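# Fit the cover onto the gearbox with two arms

## Task

Place the cover onto the gearbox so it sits there on its own, with the robot no longer holding it, and keep everything on the table.

## Robot and tools

ROBOT. Two arms, left_arm and right_arm, each with six revolute joints and a parallel two-finger gripper. In the scene frame the origin sits at table-top height midway between the nominal bases, +z points up, +x points out over the table, and left_arm is on the +y side. These names do not match image left and right. Calibrated bases: left_arm at (+0.018, +0.337, +0.023) m, quat_wxyz (+1.000, 0, 0, -0.026); right_arm at (-0.030, -0.242, +0.011) m, quat_wxyz (+1.000, 0, 0, +0.006). A camera stand is behind the arms. A loose object may sometimes get nudged by an outside push.

FRAMES. Each arm reports its hand pose (end_effector_position in metres, end_effector_quat_wxyz), velocities, Hand target and wrist-camera pose in its own base frame. Fixed cameras and the table use the scene frame. Every commanded offset runs along the axes of that arm's current Hand target. The gripper's fingers point along its +z and open and close along its y. end_effector_position is the point between the pads, roughly 1 cm short of the fingertips. Reported poses may be off by a few cm, more when reaching far.

execute_actions(actions, cameras). actions is a list of actions. Each action is a table of up to 15 rows, one per 1/30 s control step; if fewer than 15 rows are given, the last row repeats. Every row is one flat list of 14 numbers, each in [-1, 1], covering both arms: left_arm dx, dy, dz, rx, ry, rz, opening, then right_arm in the same order. dx..rz are an offset, not a pose: measured from the Hand target as it was when that action began, not from the prior row, so repeating an action moves further. Scale: 1.0 equals 0.6 m or 180 degrees; rx, ry, rz form a single rotation vector. Opening is absolute: +1 fully open (0.094 m), -1 shut. Sending six zeros for an arm re-asks for its Hand target. A 0 in the opening slot is a real command (half open), so resend the current opening to leave a gripper alone. cameras: list of names, ["all"], or []; an empty actions list returns all images by default. Known cameras: cam_high, cam_left_wrist, cam_right_wrist (672x504 each).

move(target, speed, blend, opening_speed, grip_force, blocking, cameras). target is one 14-number row laid out as above, or a list of up to 15 such rows; every row is an offset from the same starting Hand targets, not from the previous row. Each gripper travels a straight line, turning the short way. speed: top path speed in m/s, 0.002 to 2.9, default 0.25 (rotation up to twice that in rad/s); one value or one per target. blend: corner rounding in metres for a list; 0 stops at each target. opening_speed: rate of opening change per second on the -1..+1 scale, at least 0.2; use it to close gently. grip_force: per-pad limit in newtons, 10 to 50, one value or one per arm; it persists, and lower values close slowly. blocking=false returns after about 0.5 s while motion continues. Paths are capped at 10 s and do not avoid obstacles or the other arm. The result adds a move: line giving the ending (done, off_target, moving, held, fault) and limits (paced = pose clipped, held = steps withheld). done means within 10 mm and 2 degrees; it says nothing about contact.

wait(seconds 0 to 10, cameras) lets time pass holding commands. stop(cameras) brakes a running move. zoom_image(camera, region) enlarges [x0, y0, x1, y1] pixels (origin top-left, at most 504 by 504) of the newest image from cam_high, cam_left_wrist or cam_right_wrist. read_manual(section="licences") gives URDF licence texts only. finished_scene(scene) ends the current scene, passing its number as an integer; make no further call in that reply.

RESULTS. Hand target is the last commanded pose after clipping; grippers often rest short of it, and the next command, even zeros, asks again; if still short, send the gap as an offset. Tool commands lists current commands. grip_measured is the measured opening on the command scale (empty fingers read up to ~2.5 mm wide; on a firmly gripped hard part it reads somewhat below the part width). The final Joint positions entry per arm is the opening in metres. Joint velocities may read within noise. Joint torques include the arm's weight, carry offsets and noise, and wrap at ±28 N m on joints 1 to 3. grip_effort_nm is the gripper motor's averaged effort at its shaft (negative = closing), not pad force. Motor temperatures appear; MOTOR HOT shows at 75 °C, and at 90 °C the arm folds and goes idle.

CONTROL NOTES. Each step the commanded orientation is limited to within 40 degrees of the measured one. Friction and gravity can leave the gripper low, short or tilted, and small moves may fail or go sideways, so check pose after each move and correct tilt. Avoid paths passing near an arm's own base; go around. Faster motion strays more and hits harder, and targets beyond a contact press harder; a blocked arm keeps pushing until you command its target back past the gripper. To release, command an opening clearly above grip_measured.

AVOID. Dropping the cover or releasing it while it moves, slamming or hard pressing on fixed or heavy things, arms or grippers touching each other (or a gripper closing on the other's fingers), strain on wrist camera cables, anything leaving the table, arm stops, and long stretched holds that heat motors.

Each tool is called after ">>>" as name(argument=value, ...), one argument or row to a line, values as JSON.

## Session

>>> execute_actions(
  actions=[],
)

Scene clock: 0.00 s.
left_arm: end_effector_position=(+0.3090, -0.0572, +0.1000) grip_measured=+1.000 grip_effort_nm=n/a end_effector_quat_wxyz=(+0.570, -0.116, +0.789, -0.197) | right_arm: end_effector_position=(+0.4348, +0.0454, +0.1060) grip_measured=+1.000 grip_effort_nm=n/a end_effector_quat_wxyz=(+0.531, +0.033, +0.846, +0.032)
Joint positions: left_arm=[-0.179 1.099 0.058 0.765 0.007 -0.477 0.094] | right_arm=[0.15 1.581 0.634 0.496 0.116 0.155 0.094]
Joint velocities: within noise
Joint torques (N m): no reading
Motor temperatures (°C): left_arm=[21 25 33 30 22 21 20] | right_arm=[23 25 30 35 20 18 19]
Heat: left arm: 33 °C; right arm: 35 °C.
Hand target: left_arm +0.3119, -0.0577, +0.1065; +0.577, -0.115, +0.783, -0.199 | right_arm +0.4370, +0.0456, +0.1127; +0.538, +0.034, +0.842, +0.033
Tool commands: left_gripper/opening=+1.0 right_gripper/opening=+1.0

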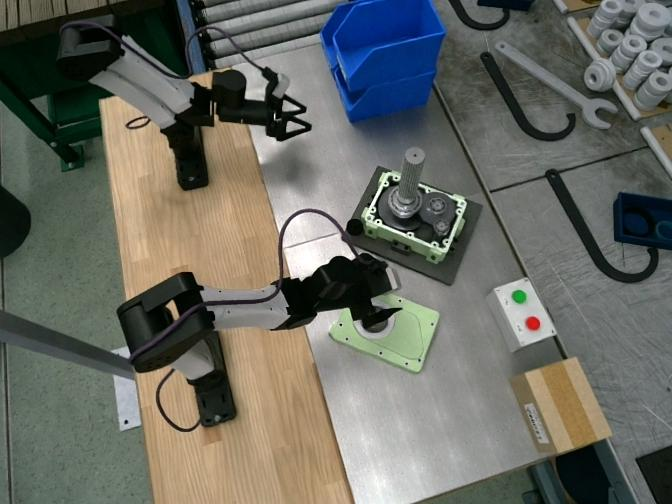

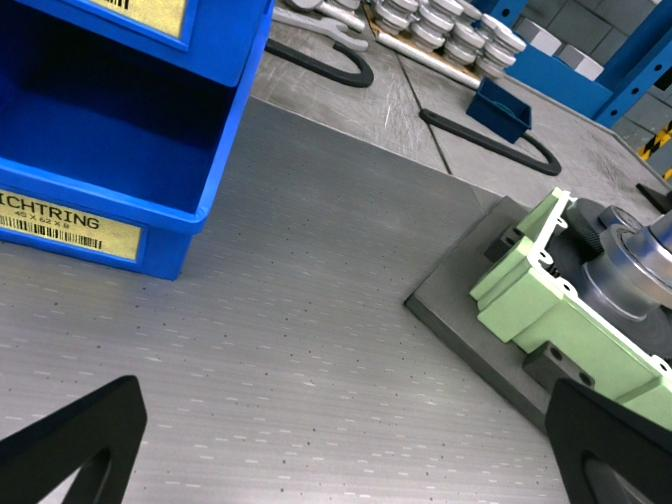

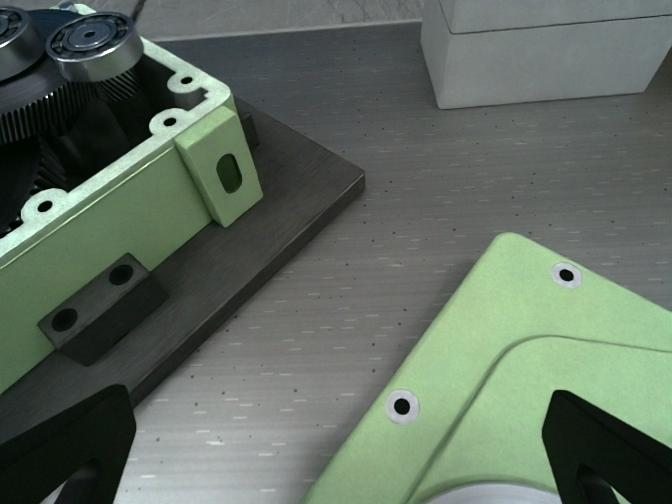

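>>> move(
  target=[
    [-0.4014,-0.3811,-0.0255,0.2061,-0.0325,0.1713,1,0.0295,-0.0682,-0.0785,-0.0502,0.0051,-0.0734,1],
  ],
  speed=0.28,
  cameras=["cam_right_wrist", "cam_left_wrist"],
)

Scene clock: 15.33 s.
left_arm: end_effector_position=(+0.3606, -0.1606, +0.4065) grip_measured=+1.000 grip_effort_nm=0.02 end_effector_quat_wxyz=(+0.644, +0.260, +0.665, -0.276) | right_arm: end_effector_position=(+0.3881, +0.0048, +0.1088) grip_measured=+1.000 grip_effort_nm=0.02 end_effector_quat_wxyz=(+0.528, -0.101, +0.842, +0.034)
Joint positions: left_arm=[-0.162 1.18 1.155 0.001 0.616 -0.017 0.094] | right_arm=[-0.101 1.379 0.483 0.425 -0.256 -0.182 0.094]
Joint torques (N m): left_arm=[0.59 -3.22 11.02 1.72 0.11 0.26] | right_arm=[-0.69 -6.9 6.54 2.06 -0.25 -0.04]
Heat: left arm: 35 °C; right arm: 38 °C.
Hand target: left_arm +0.3599, -0.1606, +0.4191; +0.653, +0.271, +0.653, -0.271 | right_arm +0.3859, +0.0055, +0.1126; +0.532, -0.106, +0.839, +0.037
Off the commanded pose: left_arm 0.013 m, 2 deg | right_arm 0.005 m, 1 deg.
move: off_target (left_arm)
Images, in order (width x height): cam_left_wrist 672x504, cam_right_wrist 672x504.

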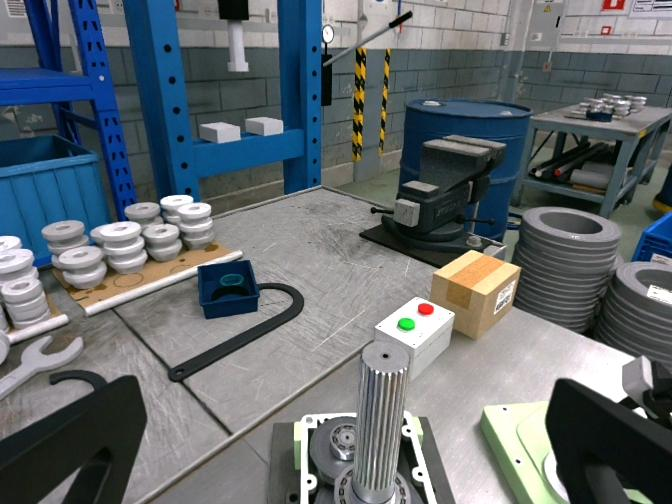

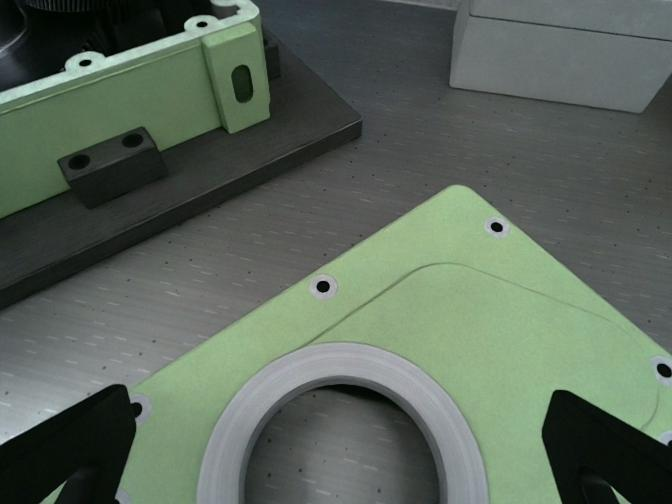

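>>> move(
  target=[
    [0,0,0,0,0,0,1,0.0526,0.0005,0.0213,0,0,-0.0045,1],
  ],
  speed=0.12,
  cameras=["cam_right_wrist"],
)

Scene clock: 19.17 s.
left_arm: end_effector_position=(+0.3605, -0.1607, +0.4063) grip_measured=+1.000 grip_effort_nm=0.02 end_effector_quat_wxyz=(+0.644, +0.261, +0.665, -0.276) | right_arm: end_effector_position=(+0.3842, +0.0032, +0.0789) grip_measured=+1.000 grip_effort_nm=0.02 end_effector_quat_wxyz=(+0.529, -0.107, +0.841, +0.030)
Joint positions: left_arm=[-0.162 1.18 1.155 0 0.617 -0.017 0.094] | right_arm=[-0.109 1.486 0.405 0.611 -0.263 -0.201 0.094]
Joint torques (N m): left_arm=[0.59 -3.22 11.04 1.7 0.14 0.24] | right_arm=[-0.73 -4.68 5.9 2.31 -0.26 -0.04]
Heat: left arm: 36 °C; right arm: 38 °C.
Hand target: left_arm +0.3599, -0.1606, +0.4191; +0.653, +0.271, +0.653, -0.271 | right_arm +0.3842, +0.0037, +0.0787; +0.533, -0.112, +0.838, +0.034
Off the commanded pose: left_arm 0.013 m, 2 deg | right_arm 0.001 m, 1 deg.
move: off_target (left_arm)
Images, in order (width x height): cam_right_wrist 672x504.

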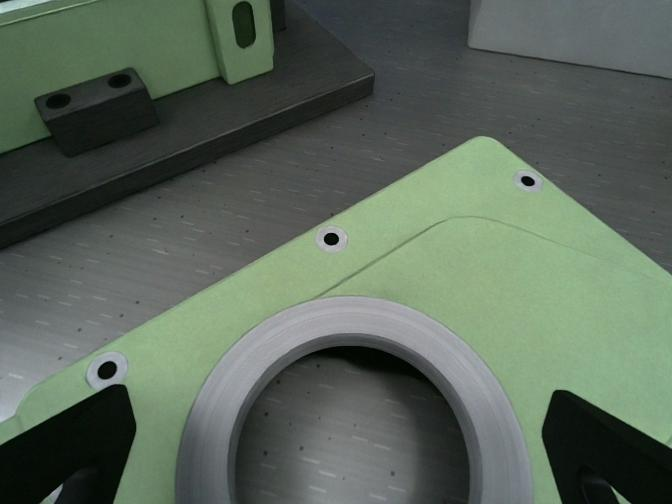

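>>> zoom_image(
  camera="cam_right_wrist",
  region=[150, 280, 560, 504],
)

Scaled by 1.229 from the camera's 672x504 image, which has a finer 960x720 frame.

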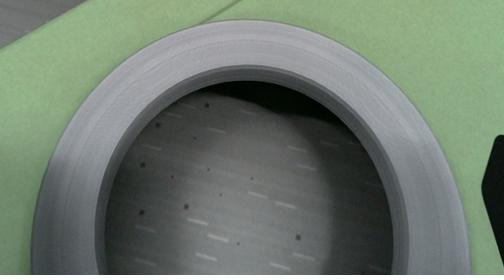

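>>> move(
  target=[
    [0,0,0,0,0,0,1,0.0077,-0.0075,0.0005,0,0,0,1],
  ],
  speed=0.06,
  cameras=["cam_right_wrist"],
)

Scene clock: 22.77 s.
left_arm: end_effector_position=(+0.3605, -0.1607, +0.4063) grip_measured=+1.000 grip_effort_nm=0.02 end_effector_quat_wxyz=(+0.644, +0.261, +0.665, -0.276) | right_arm: end_effector_position=(+0.3842, -0.0020, +0.0755) grip_measured=+1.000 grip_effort_nm=0.02 end_effector_quat_wxyz=(+0.530, -0.107, +0.841, +0.030)
Joint positions: left_arm=[-0.162 1.18 1.155 0 0.617 -0.017 0.094] | right_arm=[-0.132 1.505 0.4 0.634 -0.282 -0.211 0.094]
Joint torques (N m): left_arm=[0.58 -3.22 11.07 1.71 0.12 0.27] | right_arm=[-0.72 -4.83 5.61 2.26 -0.25 -0.04]
Heat: left arm: 36 °C; right arm: 38 °C.
Hand target: left_arm +0.3599, -0.1606, +0.4191; +0.653, +0.271, +0.653, -0.271 | right_arm +0.3837, -0.0014, +0.0749; +0.533, -0.112, +0.838, +0.033
Off the commanded pose: left_arm 0.013 m, 2 deg | right_arm 0.001 m, 1 deg.
move: off_target (left_arm)
Images, in order (width x height): cam_right_wrist 672x504.

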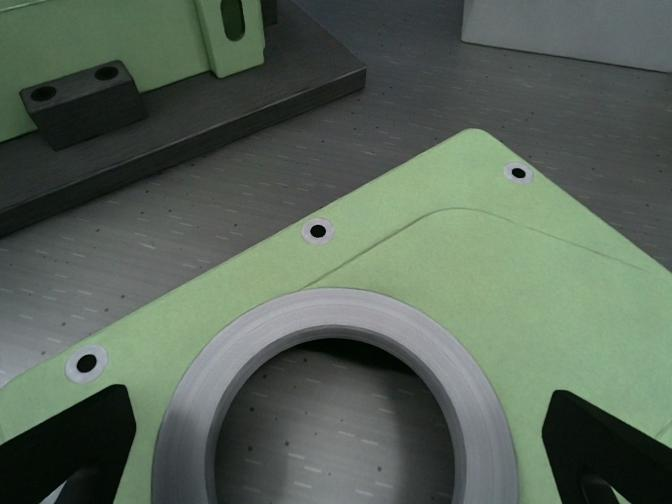

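>>> move(
  target=[
    [0,0,0,0,0,0,1,0.016,0.0005,0.005,0,0,0,1],
  ],
  speed=0.05,
  cameras=["cam_right_wrist"],
)

Scene clock: 24.23 s.
left_arm: end_effector_position=(+0.3605, -0.1607, +0.4063) grip_measured=+1.000 grip_effort_nm=0.02 end_effector_quat_wxyz=(+0.644, +0.261, +0.665, -0.276) | right_arm: end_effector_position=(+0.3829, -0.0025, +0.0654) grip_measured=+1.000 grip_effort_nm=0.02 end_effector_quat_wxyz=(+0.530, -0.107, +0.841, +0.030)
Joint positions: left_arm=[-0.162 1.18 1.155 0 0.617 -0.017 0.094] | right_arm=[-0.135 1.551 0.379 0.701 -0.285 -0.213 0.094]
Joint torques (N m): left_arm=[0.64 -3.21 11.03 1.71 0.12 0.26] | right_arm=[-0.75 -4.96 5.33 2.27 -0.27 -0.04]
Heat: left arm: 36 °C; right arm: 39 °C.
Hand target: left_arm +0.3599, -0.1606, +0.4191; +0.653, +0.271, +0.653, -0.271 | right_arm +0.3823, -0.0020, +0.0647; +0.533, -0.112, +0.838, +0.034
Off the commanded pose: left_arm 0.013 m, 2 deg | right_arm 0.001 m, 1 deg.
move: off_target (left_arm)
Images, in order (width x height): cam_right_wrist 672x504.

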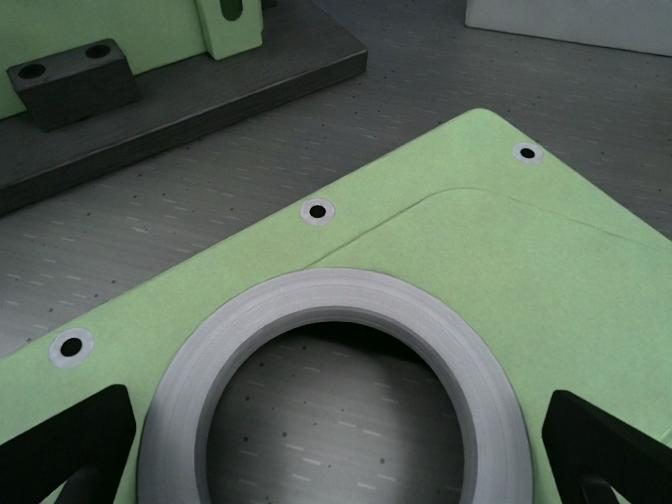

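>>> move(
  target=[
    [0,0,0,0,0,0,1,0,0,0,0,0,0,0.6],
  ],
  opening_speed=0.35,
  cameras=["cam_right_wrist"],
)

Scene clock: 32.77 s.
left_arm: end_effector_position=(+0.3605, -0.1607, +0.4063) grip_measured=+1.000 grip_effort_nm=0.02 end_effector_quat_wxyz=(+0.644, +0.261, +0.665, -0.276) | right_arm: end_effector_position=(+0.3830, -0.0017, +0.0657) grip_measured=+0.801 grip_effort_nm=-1.01 end_effector_quat_wxyz=(+0.531, -0.110, +0.840, +0.031)
Joint positions: left_arm=[-0.162 1.18 1.155 0 0.617 -0.017 0.094] | right_arm=[-0.135 1.551 0.379 0.702 -0.29 -0.216 0.085]
Joint torques (N m): left_arm=[0.62 -3.19 11.06 1.7 0.13 0.25] | right_arm=[-0.76 -4.93 5.34 2.27 -0.21 -0.01]
Heat: left arm: 37 °C; right arm: 39 °C.
Hand target: left_arm +0.3599, -0.1606, +0.4191; +0.653, +0.271, +0.653, -0.271 | right_arm +0.3823, -0.0020, +0.0647; +0.533, -0.112, +0.838, +0.034
Off the commanded pose: left_arm 0.013 m, 2 deg | right_arm 0.001 m, 0 deg.
move: off_target (left_arm)
Images, in order (width x height): cam_right_wrist 672x504.

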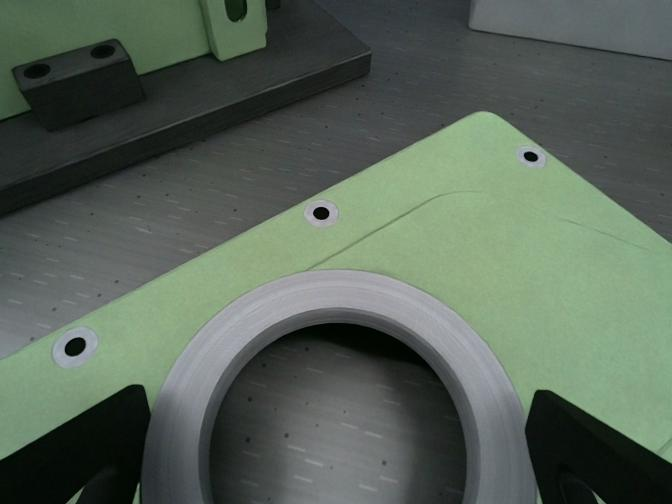

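>>> zoom_image(
  camera="cam_right_wrist",
  region=[90, 360, 230, 504],
)

>>> zoom_image(
  camera="cam_right_wrist",
  region=[450, 360, 590, 504],
)

Scaled by 3.500 from the camera's 672x504 image, which has a finer 960x720 frame.

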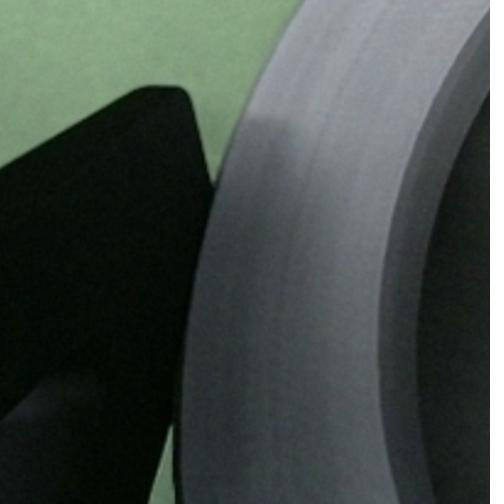

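Scaled by 3.500 from the camera's 672x504 image, which has a finer 960x720 frame.

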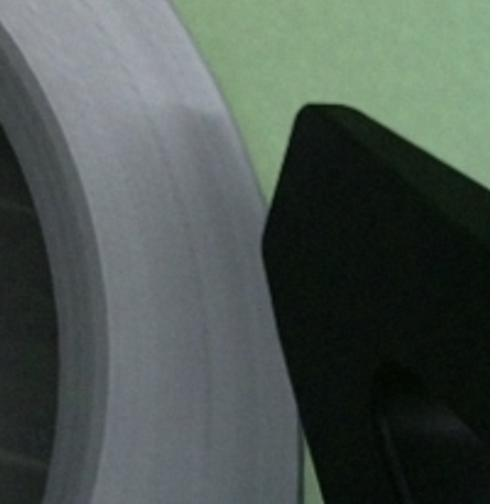

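>>> move(
  target=[
    [0,0,0,0,0,0,1,0,0,0,0,0,0,1],
    [0,0,0,0,0,0,1,0.0056,0.0002,0.0005,0,0,0,1],
    [0,0,0,0,0,0,1,0.0056,0.0002,0.0005,0,0,0,0.6],
  ],
  opening_speed=0.6,
  speed=0.05,
  cameras=["cam_right_wrist"],
)

Scene clock: 38.87 s.
left_arm: end_effector_position=(+0.3605, -0.1607, +0.4063) grip_measured=+1.000 grip_effort_nm=0.02 end_effector_quat_wxyz=(+0.644, +0.261, +0.665, -0.276) | right_arm: end_effector_position=(+0.3819, -0.0023, +0.0624) grip_measured=+0.831 grip_effort_nm=-1.01 end_effector_quat_wxyz=(+0.531, -0.109, +0.840, +0.031)
Joint positions: left_arm=[-0.162 1.18 1.155 0 0.617 -0.017 0.094] | right_arm=[-0.137 1.564 0.37 0.723 -0.29 -0.216 0.086]
Joint torques (N m): left_arm=[0.58 -3.23 11.02 1.71 0.13 0.26] | right_arm=[-0.72 -4.98 5.22 2.27 -0.23 -0.02]
Motor temperatures (°C): left_arm=[21 25 38 35 22 21 20] | right_arm=[23 26 32 40 20 18 19]
Heat: left arm: 38 °C; right arm: 40 °C.
Hand target: left_arm +0.3599, -0.1606, +0.4191; +0.653, +0.271, +0.653, -0.271 | right_arm +0.3811, -0.0023, +0.0615; +0.532, -0.112, +0.838, +0.034
Off the commanded pose: left_arm 0.013 m, 2 deg | right_arm 0.001 m, 1 deg.
move: off_target (left_arm)
Images, in order (width x height): cam_right_wrist 672x504.

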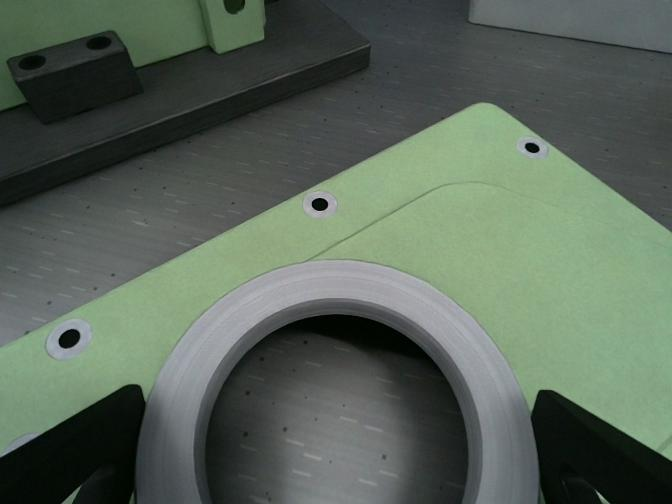

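>>> move(
  target=[
    [0,0,0,0,0,0,1,-0.054,-0.0037,-0.0258,0,-0.04,0,0.6],
    [0,0,0,0,0,0,1,-0.1207,-0.0115,-0.0397,0,-0.075,0,0.6],
    [0,0,0,0,0,0,1,-0.1913,-0.01,-0.0622,0,-0.105,0,0.6],
  ],
  speed=0.08,
  blend=[0.02,0.02,0],
  cameras=["cam_right_wrist"],
)

Scene clock: 46.90 s.
left_arm: end_effector_position=(+0.3605, -0.1607, +0.4063) grip_measured=+1.000 grip_effort_nm=0.02 end_effector_quat_wxyz=(+0.644, +0.261, +0.665, -0.276) | right_arm: end_effector_position=(+0.3602, +0.0014, +0.0900) grip_measured=+0.829 grip_effort_nm=-1.01 end_effector_quat_wxyz=(+0.536, -0.065, +0.838, +0.074)
Joint positions: left_arm=[-0.162 1.18 1.155 0 0.617 -0.017 0.094] | right_arm=[-0.156 1.346 0.331 0.561 -0.337 -0.099 0.086]
Joint torques (N m): left_arm=[0.53 -3.21 11.04 1.71 0.13 0.24] | right_arm=[0.21 -10.37 12.11 4.28 -0.37 -0.17]
Heat: left arm: 38 °C; right arm: 41 °C.
Hand target: left_arm +0.3599, -0.1606, +0.4191; +0.653, +0.271, +0.653, -0.271 | right_arm +0.3963, +0.0027, +0.1814; +0.663, -0.105, +0.739, +0.051
Off the commanded pose: left_arm 0.013 m, 2 deg | right_arm 0.098 m, 19 deg.
move: off_target (left_arm, right_arm)
Images, in order (width x height): cam_right_wrist 672x504.

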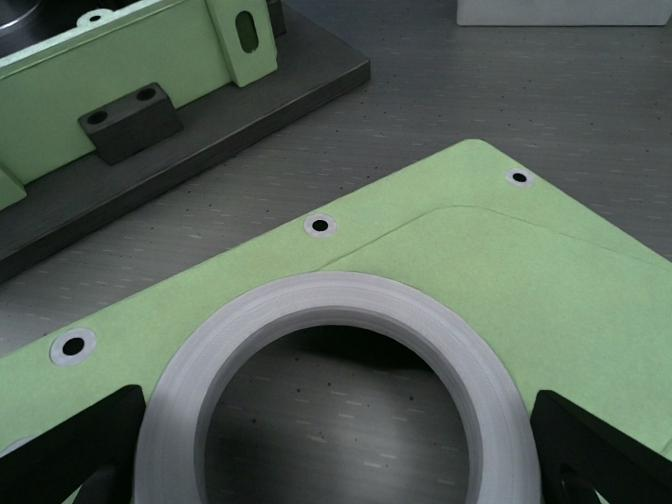

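>>> move(
  target=[
    [0,0,0,0,0,0,1,-0.103,0.0043,0.0162,0,-0.02,-0.038,0.6],
    [0,0,0,0,0,0,1,-0.2615,0.0502,0.054,0,-0.036,-0.014,0.6],
    [0,0,0,0,0,0,1,-0.448,0.1072,0.1085,0,-0.052,0.009,0.6],
    [0,0,0,0,0,0,1,-0.5403,0.1573,0.1535,0,-0.064,0.02,0.6],
  ],
  speed=[0.08,0.1,0.1,0.1],
  blend=[0.02,0.03,0.03,0],
  cameras=["all"],
)

Scene clock: 55.50 s.
left_arm: end_effector_position=(+0.3605, -0.1607, +0.4063) grip_measured=+1.000 grip_effort_nm=0.02 end_effector_quat_wxyz=(+0.644, +0.261, +0.665, -0.276) | right_arm: end_effector_position=(+0.4784, +0.1398, +0.3601) grip_measured=+0.829 grip_effort_nm=-1.01 end_effector_quat_wxyz=(+0.595, -0.095, +0.795, +0.072)
Joint positions: left_arm=[-0.162 1.18 1.155 0 0.617 -0.017 0.094] | right_arm=[0.307 1.548 1.519 -0.257 0.065 0.02 0.086]
Joint torques (N m): left_arm=[0.51 -3.23 11.03 1.7 0.12 0.25] | right_arm=[0.08 -12.79 16.5 4.68 0.31 -0.2]
Motor temperatures (°C): left_arm=[21 25 39 35 22 21 20] | right_arm=[23 28 36 48 20 18 20]
Heat: left arm: 39 °C; right arm: 48 °C.
Hand target: left_arm +0.3599, -0.1606, +0.4191; +0.653, +0.271, +0.653, -0.271 | right_arm +0.4965, +0.1425, +0.4861; +0.732, -0.076, +0.672, +0.082
Off the commanded pose: left_arm 0.013 m, 2 deg | right_arm 0.127 m, 21 deg.
move: off_target (left_arm, right_arm)

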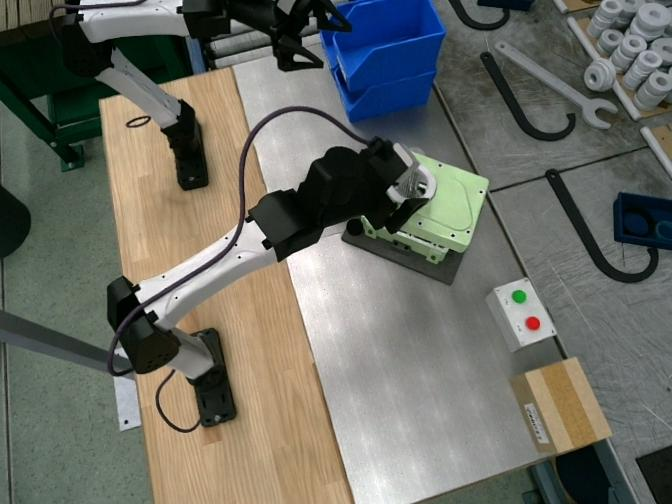

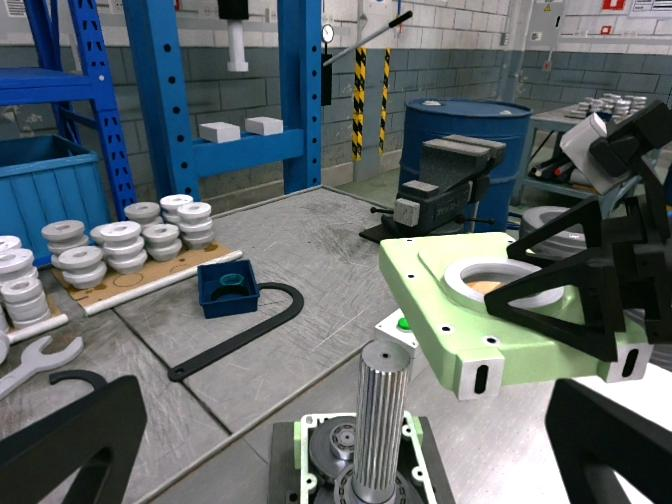

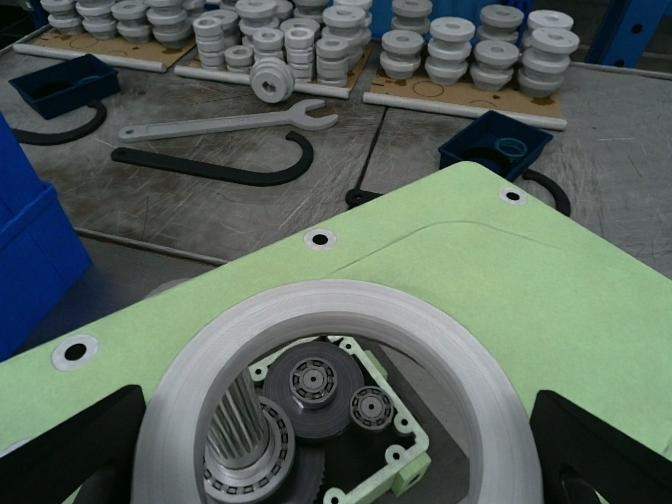

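>>> zoom_image(
  camera="cam_right_wrist",
  region=[180, 310, 500, 504],
)

Scaled by 1.575 from the camera's 672x504 image, which has a finer 960x720 frame.

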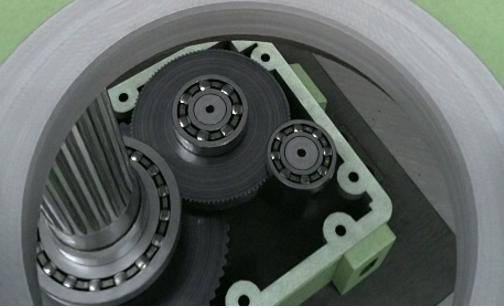

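>>> zoom_image(
  camera="cam_left_wrist",
  region=[260, 384, 460, 504],
)

>>> zoom_image(
  camera="cam_left_wrist",
  region=[360, 220, 672, 410],
)

Scaled by 2.520 from the camera's 672x504 image, which has a finer 960x720 frame.

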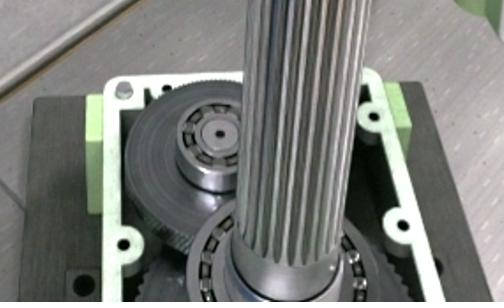

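Scaled by 1.615 from the camera's 672x504 image, which has a finer 960x720 frame.

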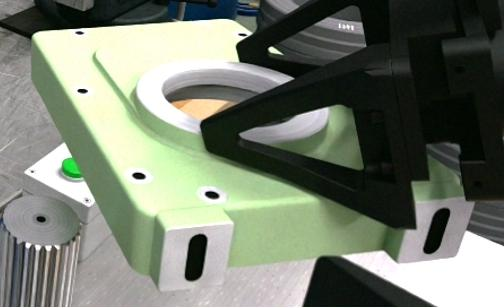

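>>> zoom_image(
  camera="cam_high",
  region=[330, 130, 510, 300],
)

Scaled by 2.800 from the camera's 672x504 image, which has a finer 960x720 frame.

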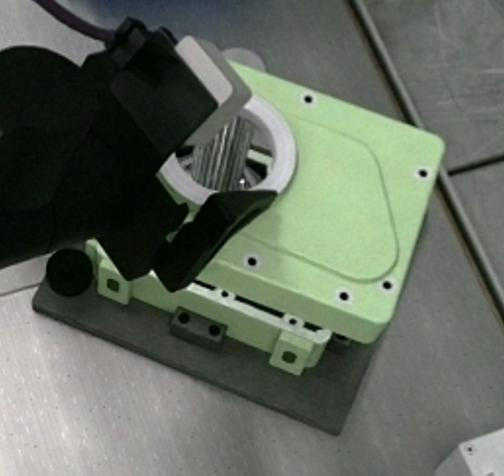

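>>> move(
  target=[
    [0,0,0,0,0,0,1,-0.0332,0,0.0028,0.012,-0.006,0.005,0.6],
    [0,0,0,0,0,0,1,-0.0113,0.1398,0.142,0.0415,-0.012,0.0315,0.6],
  ],
  speed=[0.08,0.08],
  blend=[0.015,0],
  cameras=["all"],
)

Scene clock: 66.97 s.
left_arm: end_effector_position=(+0.3605, -0.1607, +0.4063) grip_measured=+1.000 grip_effort_nm=0.02 end_effector_quat_wxyz=(+0.644, +0.261, +0.665, -0.276) | right_arm: end_effector_position=(+0.5487, +0.2454, +0.3748) grip_measured=+0.829 grip_effort_nm=-1.01 end_effector_quat_wxyz=(+0.626, -0.045, +0.778, +0.040)
Joint positions: left_arm=[-0.162 1.18 1.155 0 0.617 -0.017 0.094] | right_arm=[0.534 1.995 2.058 -0.297 0.402 0.099 0.086]
Joint torques (N m): left_arm=[0.58 -3.25 11.08 1.7 0.11 0.25] | right_arm=[0.1 -17.02 16.42 4.43 0.59 -0.23]
Motor temperatures (°C): left_arm=[21 25 40 35 22 21 20] | right_arm=[23 31 40 55 20 18 20]
Heat: left arm: 40 °C; right arm: 55 °C.
Hand target: left_arm +0.3599, -0.1606, +0.4191; +0.653, +0.271, +0.653, -0.271 | right_arm +0.5600, +0.2430, +0.5001; +0.743, +0.007, +0.665, +0.076
Off the commanded pose: left_arm 0.013 m, 2 deg | right_arm 0.126 m, 20 deg.
move: off_target (left_arm, right_arm)

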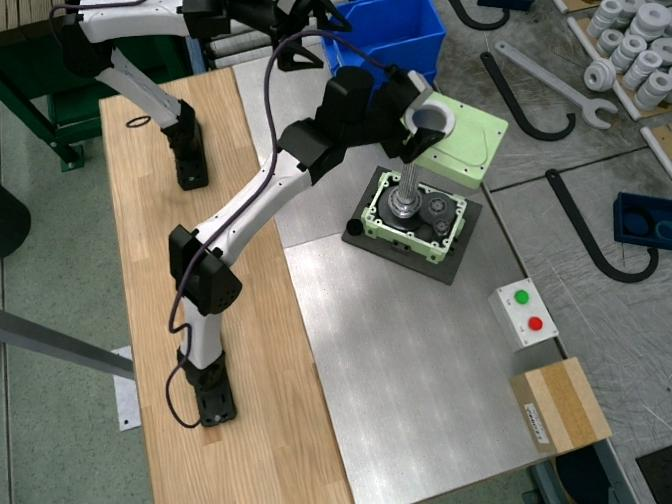

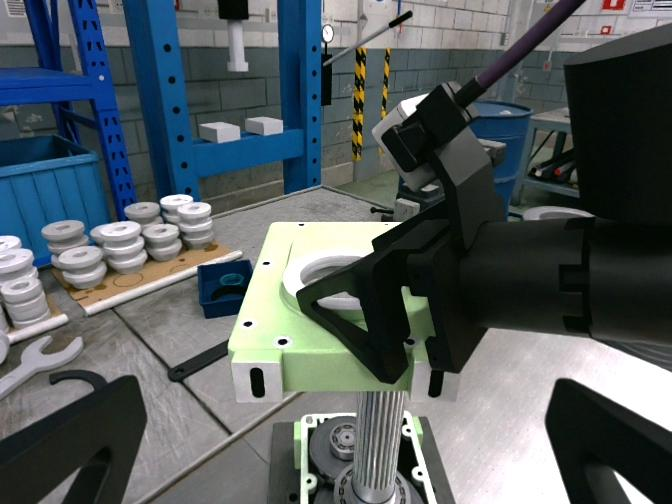

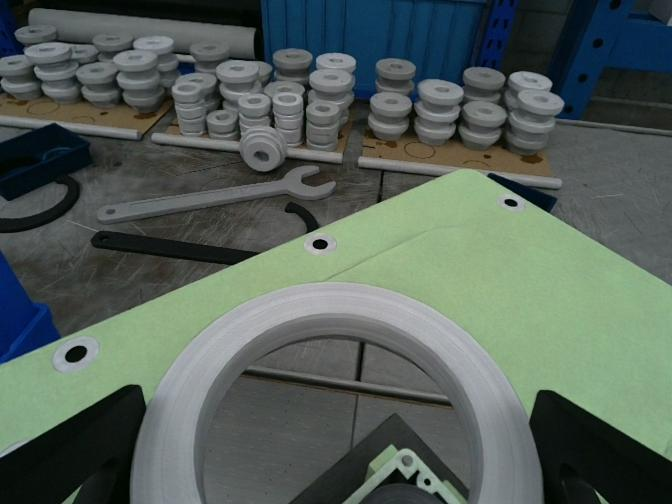

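>>> move(
  target=[0,0,0,0,0,0,1,-0.006,-0.0254,-0.0273,0,0,0,0.6],
  speed=0.08,
  cameras=["all"],
)

Scene clock: 70.47 s.
left_arm: end_effector_position=(+0.3605, -0.1607, +0.4063) grip_measured=+1.000 grip_effort_nm=0.02 end_effector_quat_wxyz=(+0.644, +0.261, +0.665, -0.276) | right_arm: end_effector_position=(+0.5438, +0.2379, +0.3569) grip_measured=+0.829 grip_effort_nm=-1.01 end_effector_quat_wxyz=(+0.612, -0.045, +0.789, +0.032)
Joint positions: left_arm=[-0.162 1.18 1.155 0 0.617 -0.017 0.094] | right_arm=[0.528 1.96 1.971 -0.286 0.405 0.107 0.086]
Joint torques (N m): left_arm=[0.58 -3.22 11.06 1.72 0.14 0.26] | right_arm=[-0.69 -22.69 12.7 4.59 0.45 -0.32]
Motor temperatures (°C): left_arm=[21 25 40 35 22 21 20] | right_arm=[23 33 41 55 20 18 20]
Heat: left arm: 40 °C; right arm: 55 °C.
Hand target: left_arm +0.3599, -0.1606, +0.4191; +0.653, +0.271, +0.653, -0.271 | right_arm +0.5450, +0.2261, +0.5002; +0.743, +0.007, +0.665, +0.076
Off the commanded pose: left_arm 0.013 m, 2 deg | right_arm 0.144 m, 22 deg.
move: off_target (left_arm, right_arm)

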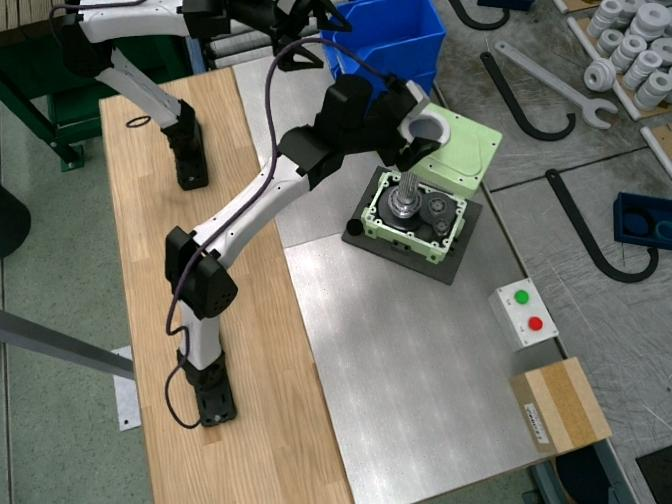

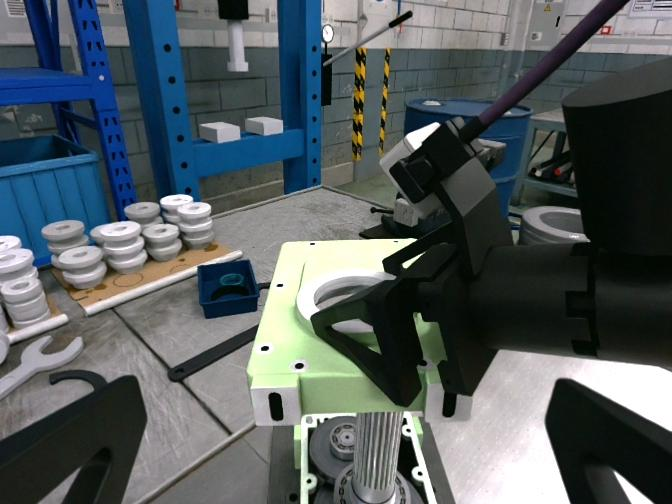

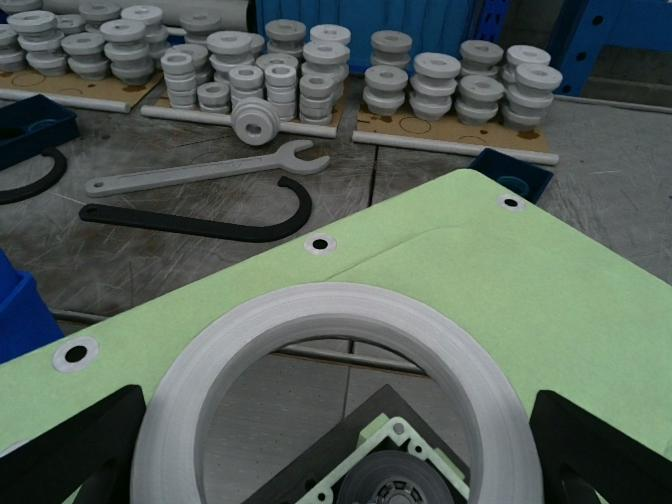

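>>> move(
  target=[0,0,0,0,0,0,1,-0.0456,-0.013,-0.0168,0,0,0,0.6],
  speed=0.08,
  cameras=["all"],
)

Scene clock: 73.03 s.
left_arm: end_effector_position=(+0.3605, -0.1607, +0.4063) grip_measured=+1.000 grip_effort_nm=0.02 end_effector_quat_wxyz=(+0.644, +0.261, +0.665, -0.276) | right_arm: end_effector_position=(+0.5247, +0.2202, +0.4038) grip_measured=+0.829 grip_effort_nm=-1.01 end_effector_quat_wxyz=(+0.628, -0.038, +0.776, +0.039)
Joint positions: left_arm=[-0.162 1.18 1.155 0 0.617 -0.017 0.094] | right_arm=[0.515 1.886 2.021 -0.363 0.395 0.103 0.086]
Joint torques (N m): left_arm=[0.61 -3.19 11.06 1.71 0.13 0.26] | right_arm=[-0.61 -16.23 15.35 4.44 0.38 -0.3]
Motor temperatures (°C): left_arm=[21 25 40 35 22 21 20] | right_arm=[23 34 42 56 20 18 20]
Heat: left arm: 40 °C; right arm: 56 °C.
Hand target: left_arm +0.3599, -0.1606, +0.4191; +0.653, +0.271, +0.653, -0.271 | right_arm +0.5330, +0.2141, +0.5252; +0.743, +0.007, +0.665, +0.076
Off the commanded pose: left_arm 0.013 m, 2 deg | right_arm 0.122 m, 20 deg.
move: off_target (left_arm, right_arm)

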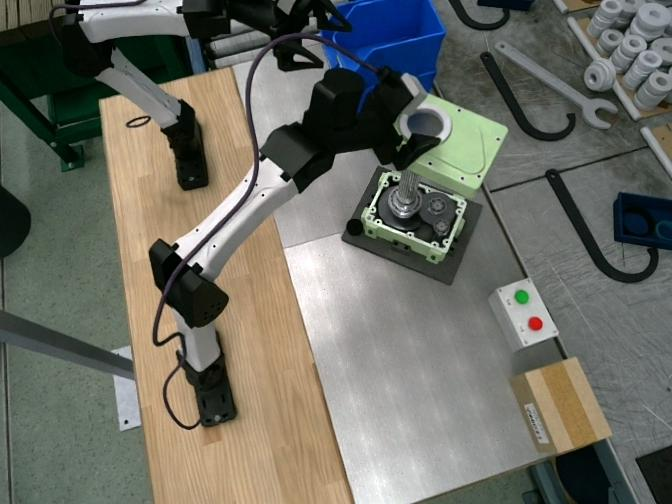

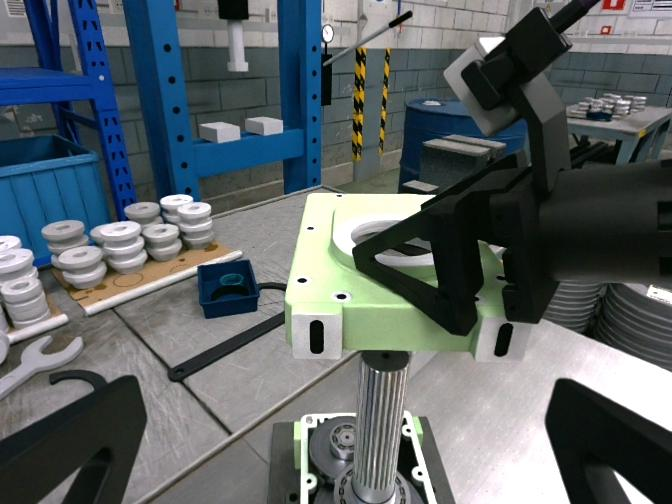

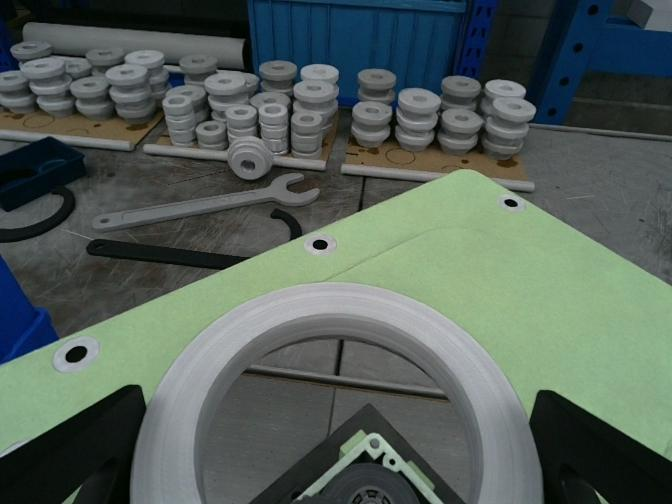

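>>> zoom_image(
  camera="cam_left_wrist",
  region=[250, 160, 550, 504],
)

>>> zoom_image(
  camera="cam_high",
  region=[330, 60, 530, 300],
)

Scaled by 1.465 from the camera's 672x504 image, which has a finer 960x720 frame.

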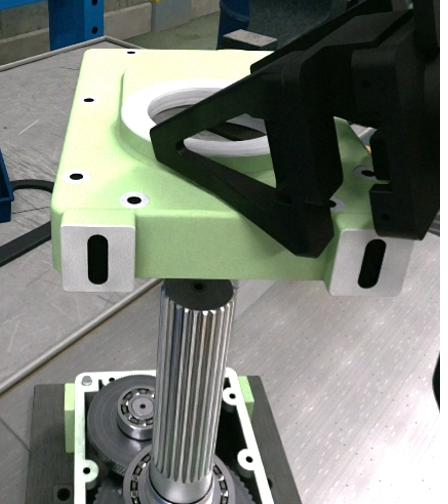

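Scaled by 2.100 from the camera's 672x504 image, which has a finer 960x720 frame.

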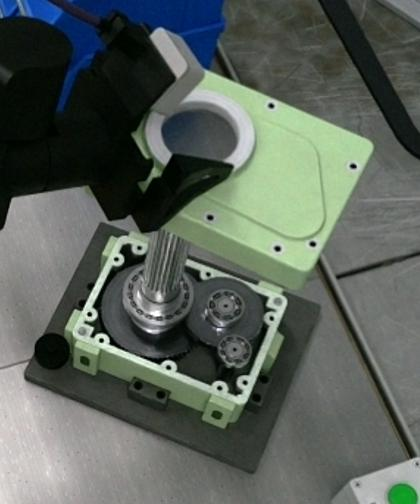

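>>> move(
  target=[0,0,0,0,0,0,1,0.0411,-0.0046,-0.0048,0.0066,-0.0007,-0.0008,0.6],
  speed=0.06,
  cameras=["all"],
)

Scene clock: 77.73 s.
left_arm: end_effector_position=(+0.3605, -0.1607, +0.4063) grip_measured=+1.000 grip_effort_nm=0.02 end_effector_quat_wxyz=(+0.644, +0.261, +0.665, -0.276) | right_arm: end_effector_position=(+0.5248, +0.2185, +0.3846) grip_measured=+0.829 grip_effort_nm=-1.01 end_effector_quat_wxyz=(+0.624, -0.034, +0.780, +0.035)
Joint positions: left_arm=[-0.162 1.18 1.155 0 0.617 -0.017 0.094] | right_arm=[0.515 1.863 1.921 -0.298 0.405 0.108 0.086]
Joint torques (N m): left_arm=[0.59 -3.17 11.04 1.71 0.13 0.24] | right_arm=[-0.03 -16.58 13.01 4.68 0.6 -0.28]
Motor temperatures (°C): left_arm=[21 25 41 36 22 21 20] | right_arm=[23 36 44 56 20 18 21]
Heat: left arm: 41 °C; right arm: 56 °C.
Hand target: left_arm +0.3599, -0.1606, +0.4191; +0.653, +0.271, +0.653, -0.271 | right_arm +0.5331, +0.2141, +0.5000; +0.744, +0.014, +0.665, +0.068
Off the commanded pose: left_arm 0.013 m, 2 deg | right_arm 0.116 m, 20 deg.
move: off_target (left_arm, right_arm)

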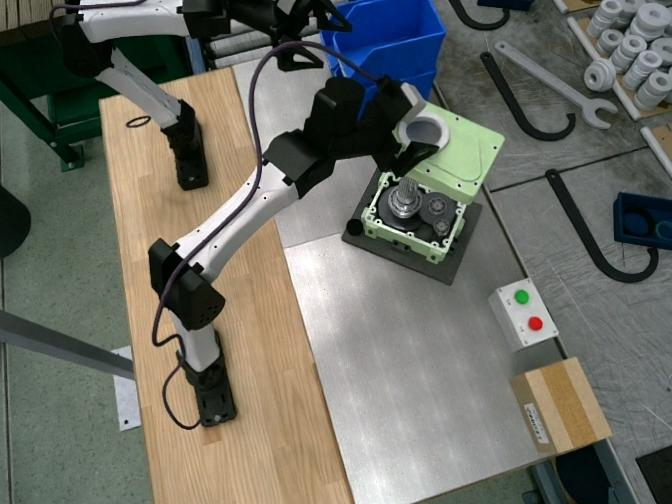

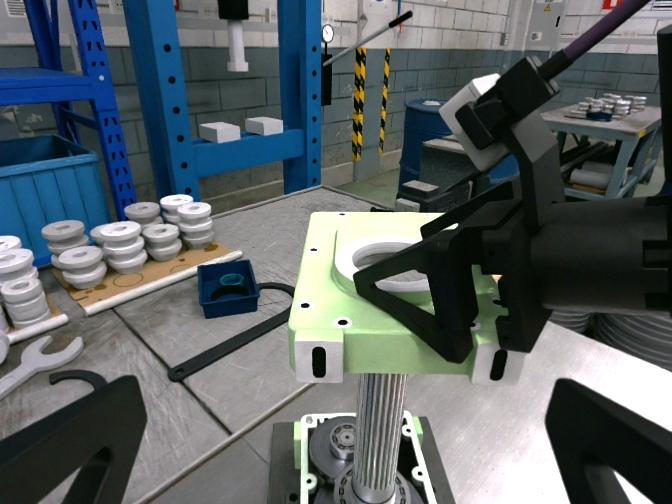

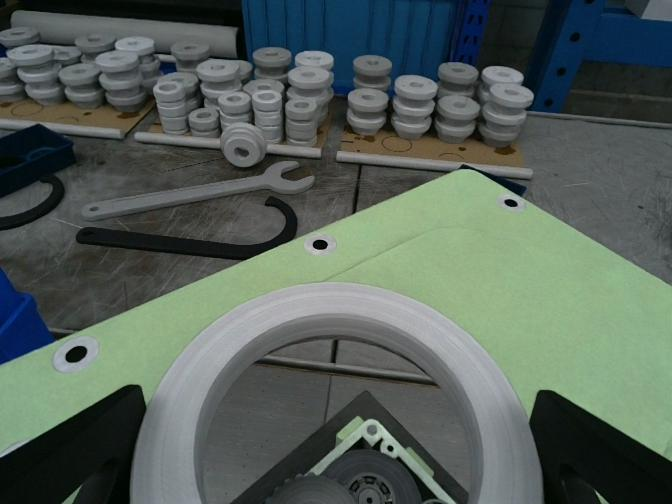

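>>> zoom_image(
  camera="cam_right_wrist",
  region=[190, 380, 490, 504],
)

>>> zoom_image(
  camera="cam_left_wrist",
  region=[250, 190, 550, 504],
)

Scaled by 1.680 from the camera's 672x504 image, which has a finer 960x720 frame.

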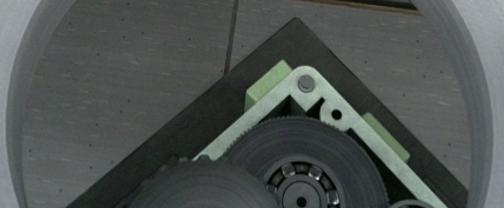

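Scaled by 1.605 from the camera's 672x504 image, which has a finer 960x720 frame.

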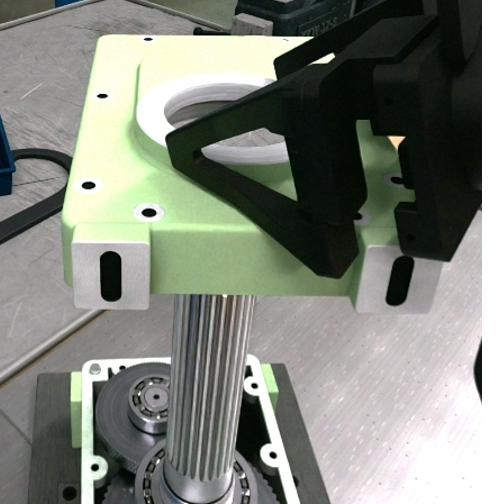

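>>> move(
  target=[0,0,0,0,0,0,1,0.0403,-0.0022,-0.0146,0,0,0,0.6],
  speed=0.06,
  cameras=["all"],
)

>>> zoom_image(
  camera="cam_high",
  region=[330, 60, 530, 300],
)

>>> zoom_image(
  camera="cam_left_wrist",
  region=[250, 190, 550, 504],
)

Scene clock: 85.67 s.
left_arm: end_effector_position=(+0.3605, -0.1607, +0.4063) grip_measured=+1.000 grip_effort_nm=0.02 end_effector_quat_wxyz=(+0.644, +0.261, +0.665, -0.276) | right_arm: end_effector_position=(+0.5244, +0.2208, +0.3478) grip_measured=+0.829 grip_effort_nm=-1.01 end_effector_quat_wxyz=(+0.618, -0.035, +0.785, +0.031)
Joint positions: left_arm=[-0.162 1.18 1.155 0 0.617 -0.017 0.094] | right_arm=[0.522 1.839 1.756 -0.176 0.413 0.112 0.086]
Joint torques (N m): left_arm=[0.55 -3.19 11.1 1.71 0.12 0.26] | right_arm=[0.18 -19.52 12.51 4.63 0.63 -0.34]
Motor temperatures (°C): left_arm=[21 25 41 36 22 21 20] | right_arm=[22 40 46 57 20 18 21]
Heat: left arm: 41 °C; right arm: 57 °C.
Hand target: left_arm +0.3599, -0.1606, +0.4191; +0.653, +0.271, +0.653, -0.271 | right_arm +0.5270, +0.2151, +0.4750; +0.744, +0.014, +0.665, +0.068
Off the commanded pose: left_arm 0.013 m, 2 deg | right_arm 0.127 m, 21 deg.
move: off_target (left_arm, right_arm)

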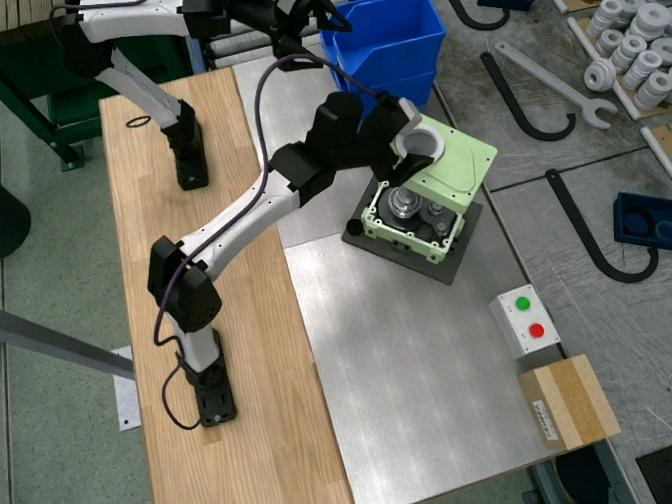

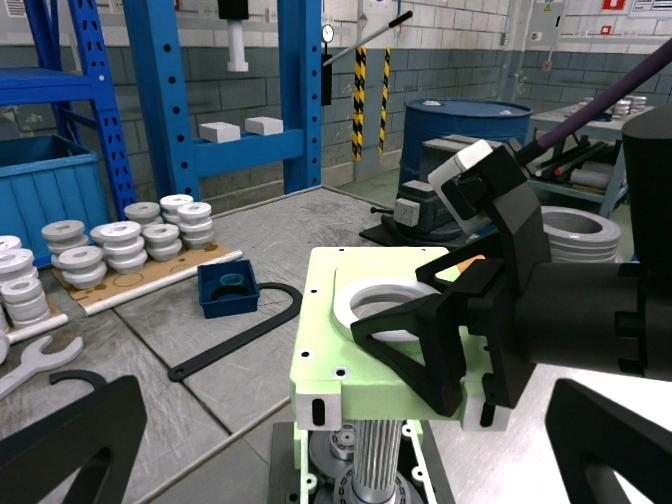

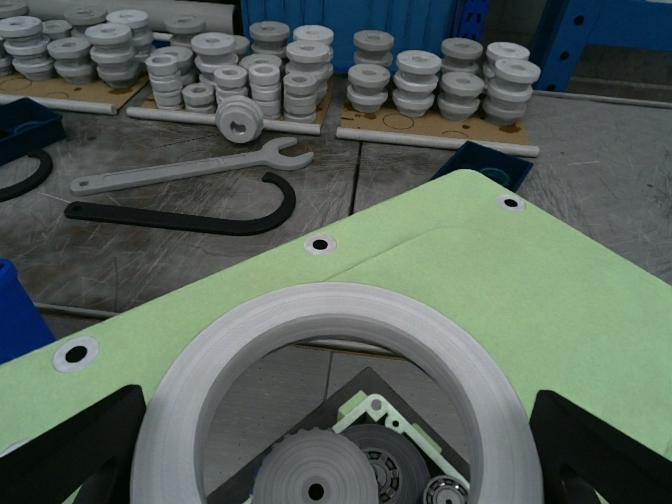

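Scaled by 2.100 from the camera's 672x504 image, which has a finer 960x720 frame.

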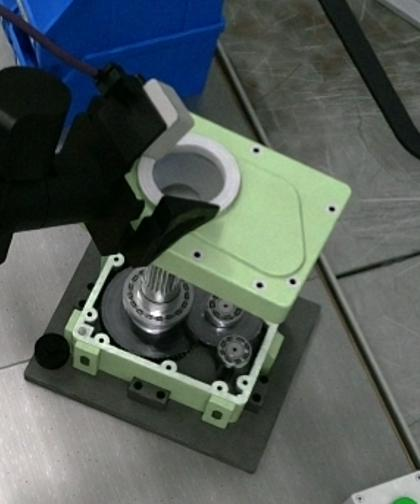

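Scaled by 1.605 from the camera's 672x504 image, which has a finer 960x720 frame.

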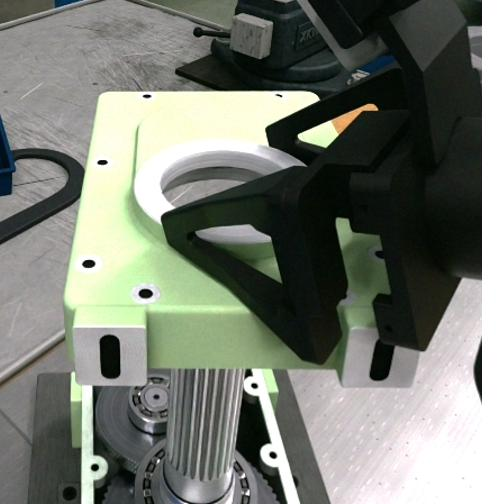

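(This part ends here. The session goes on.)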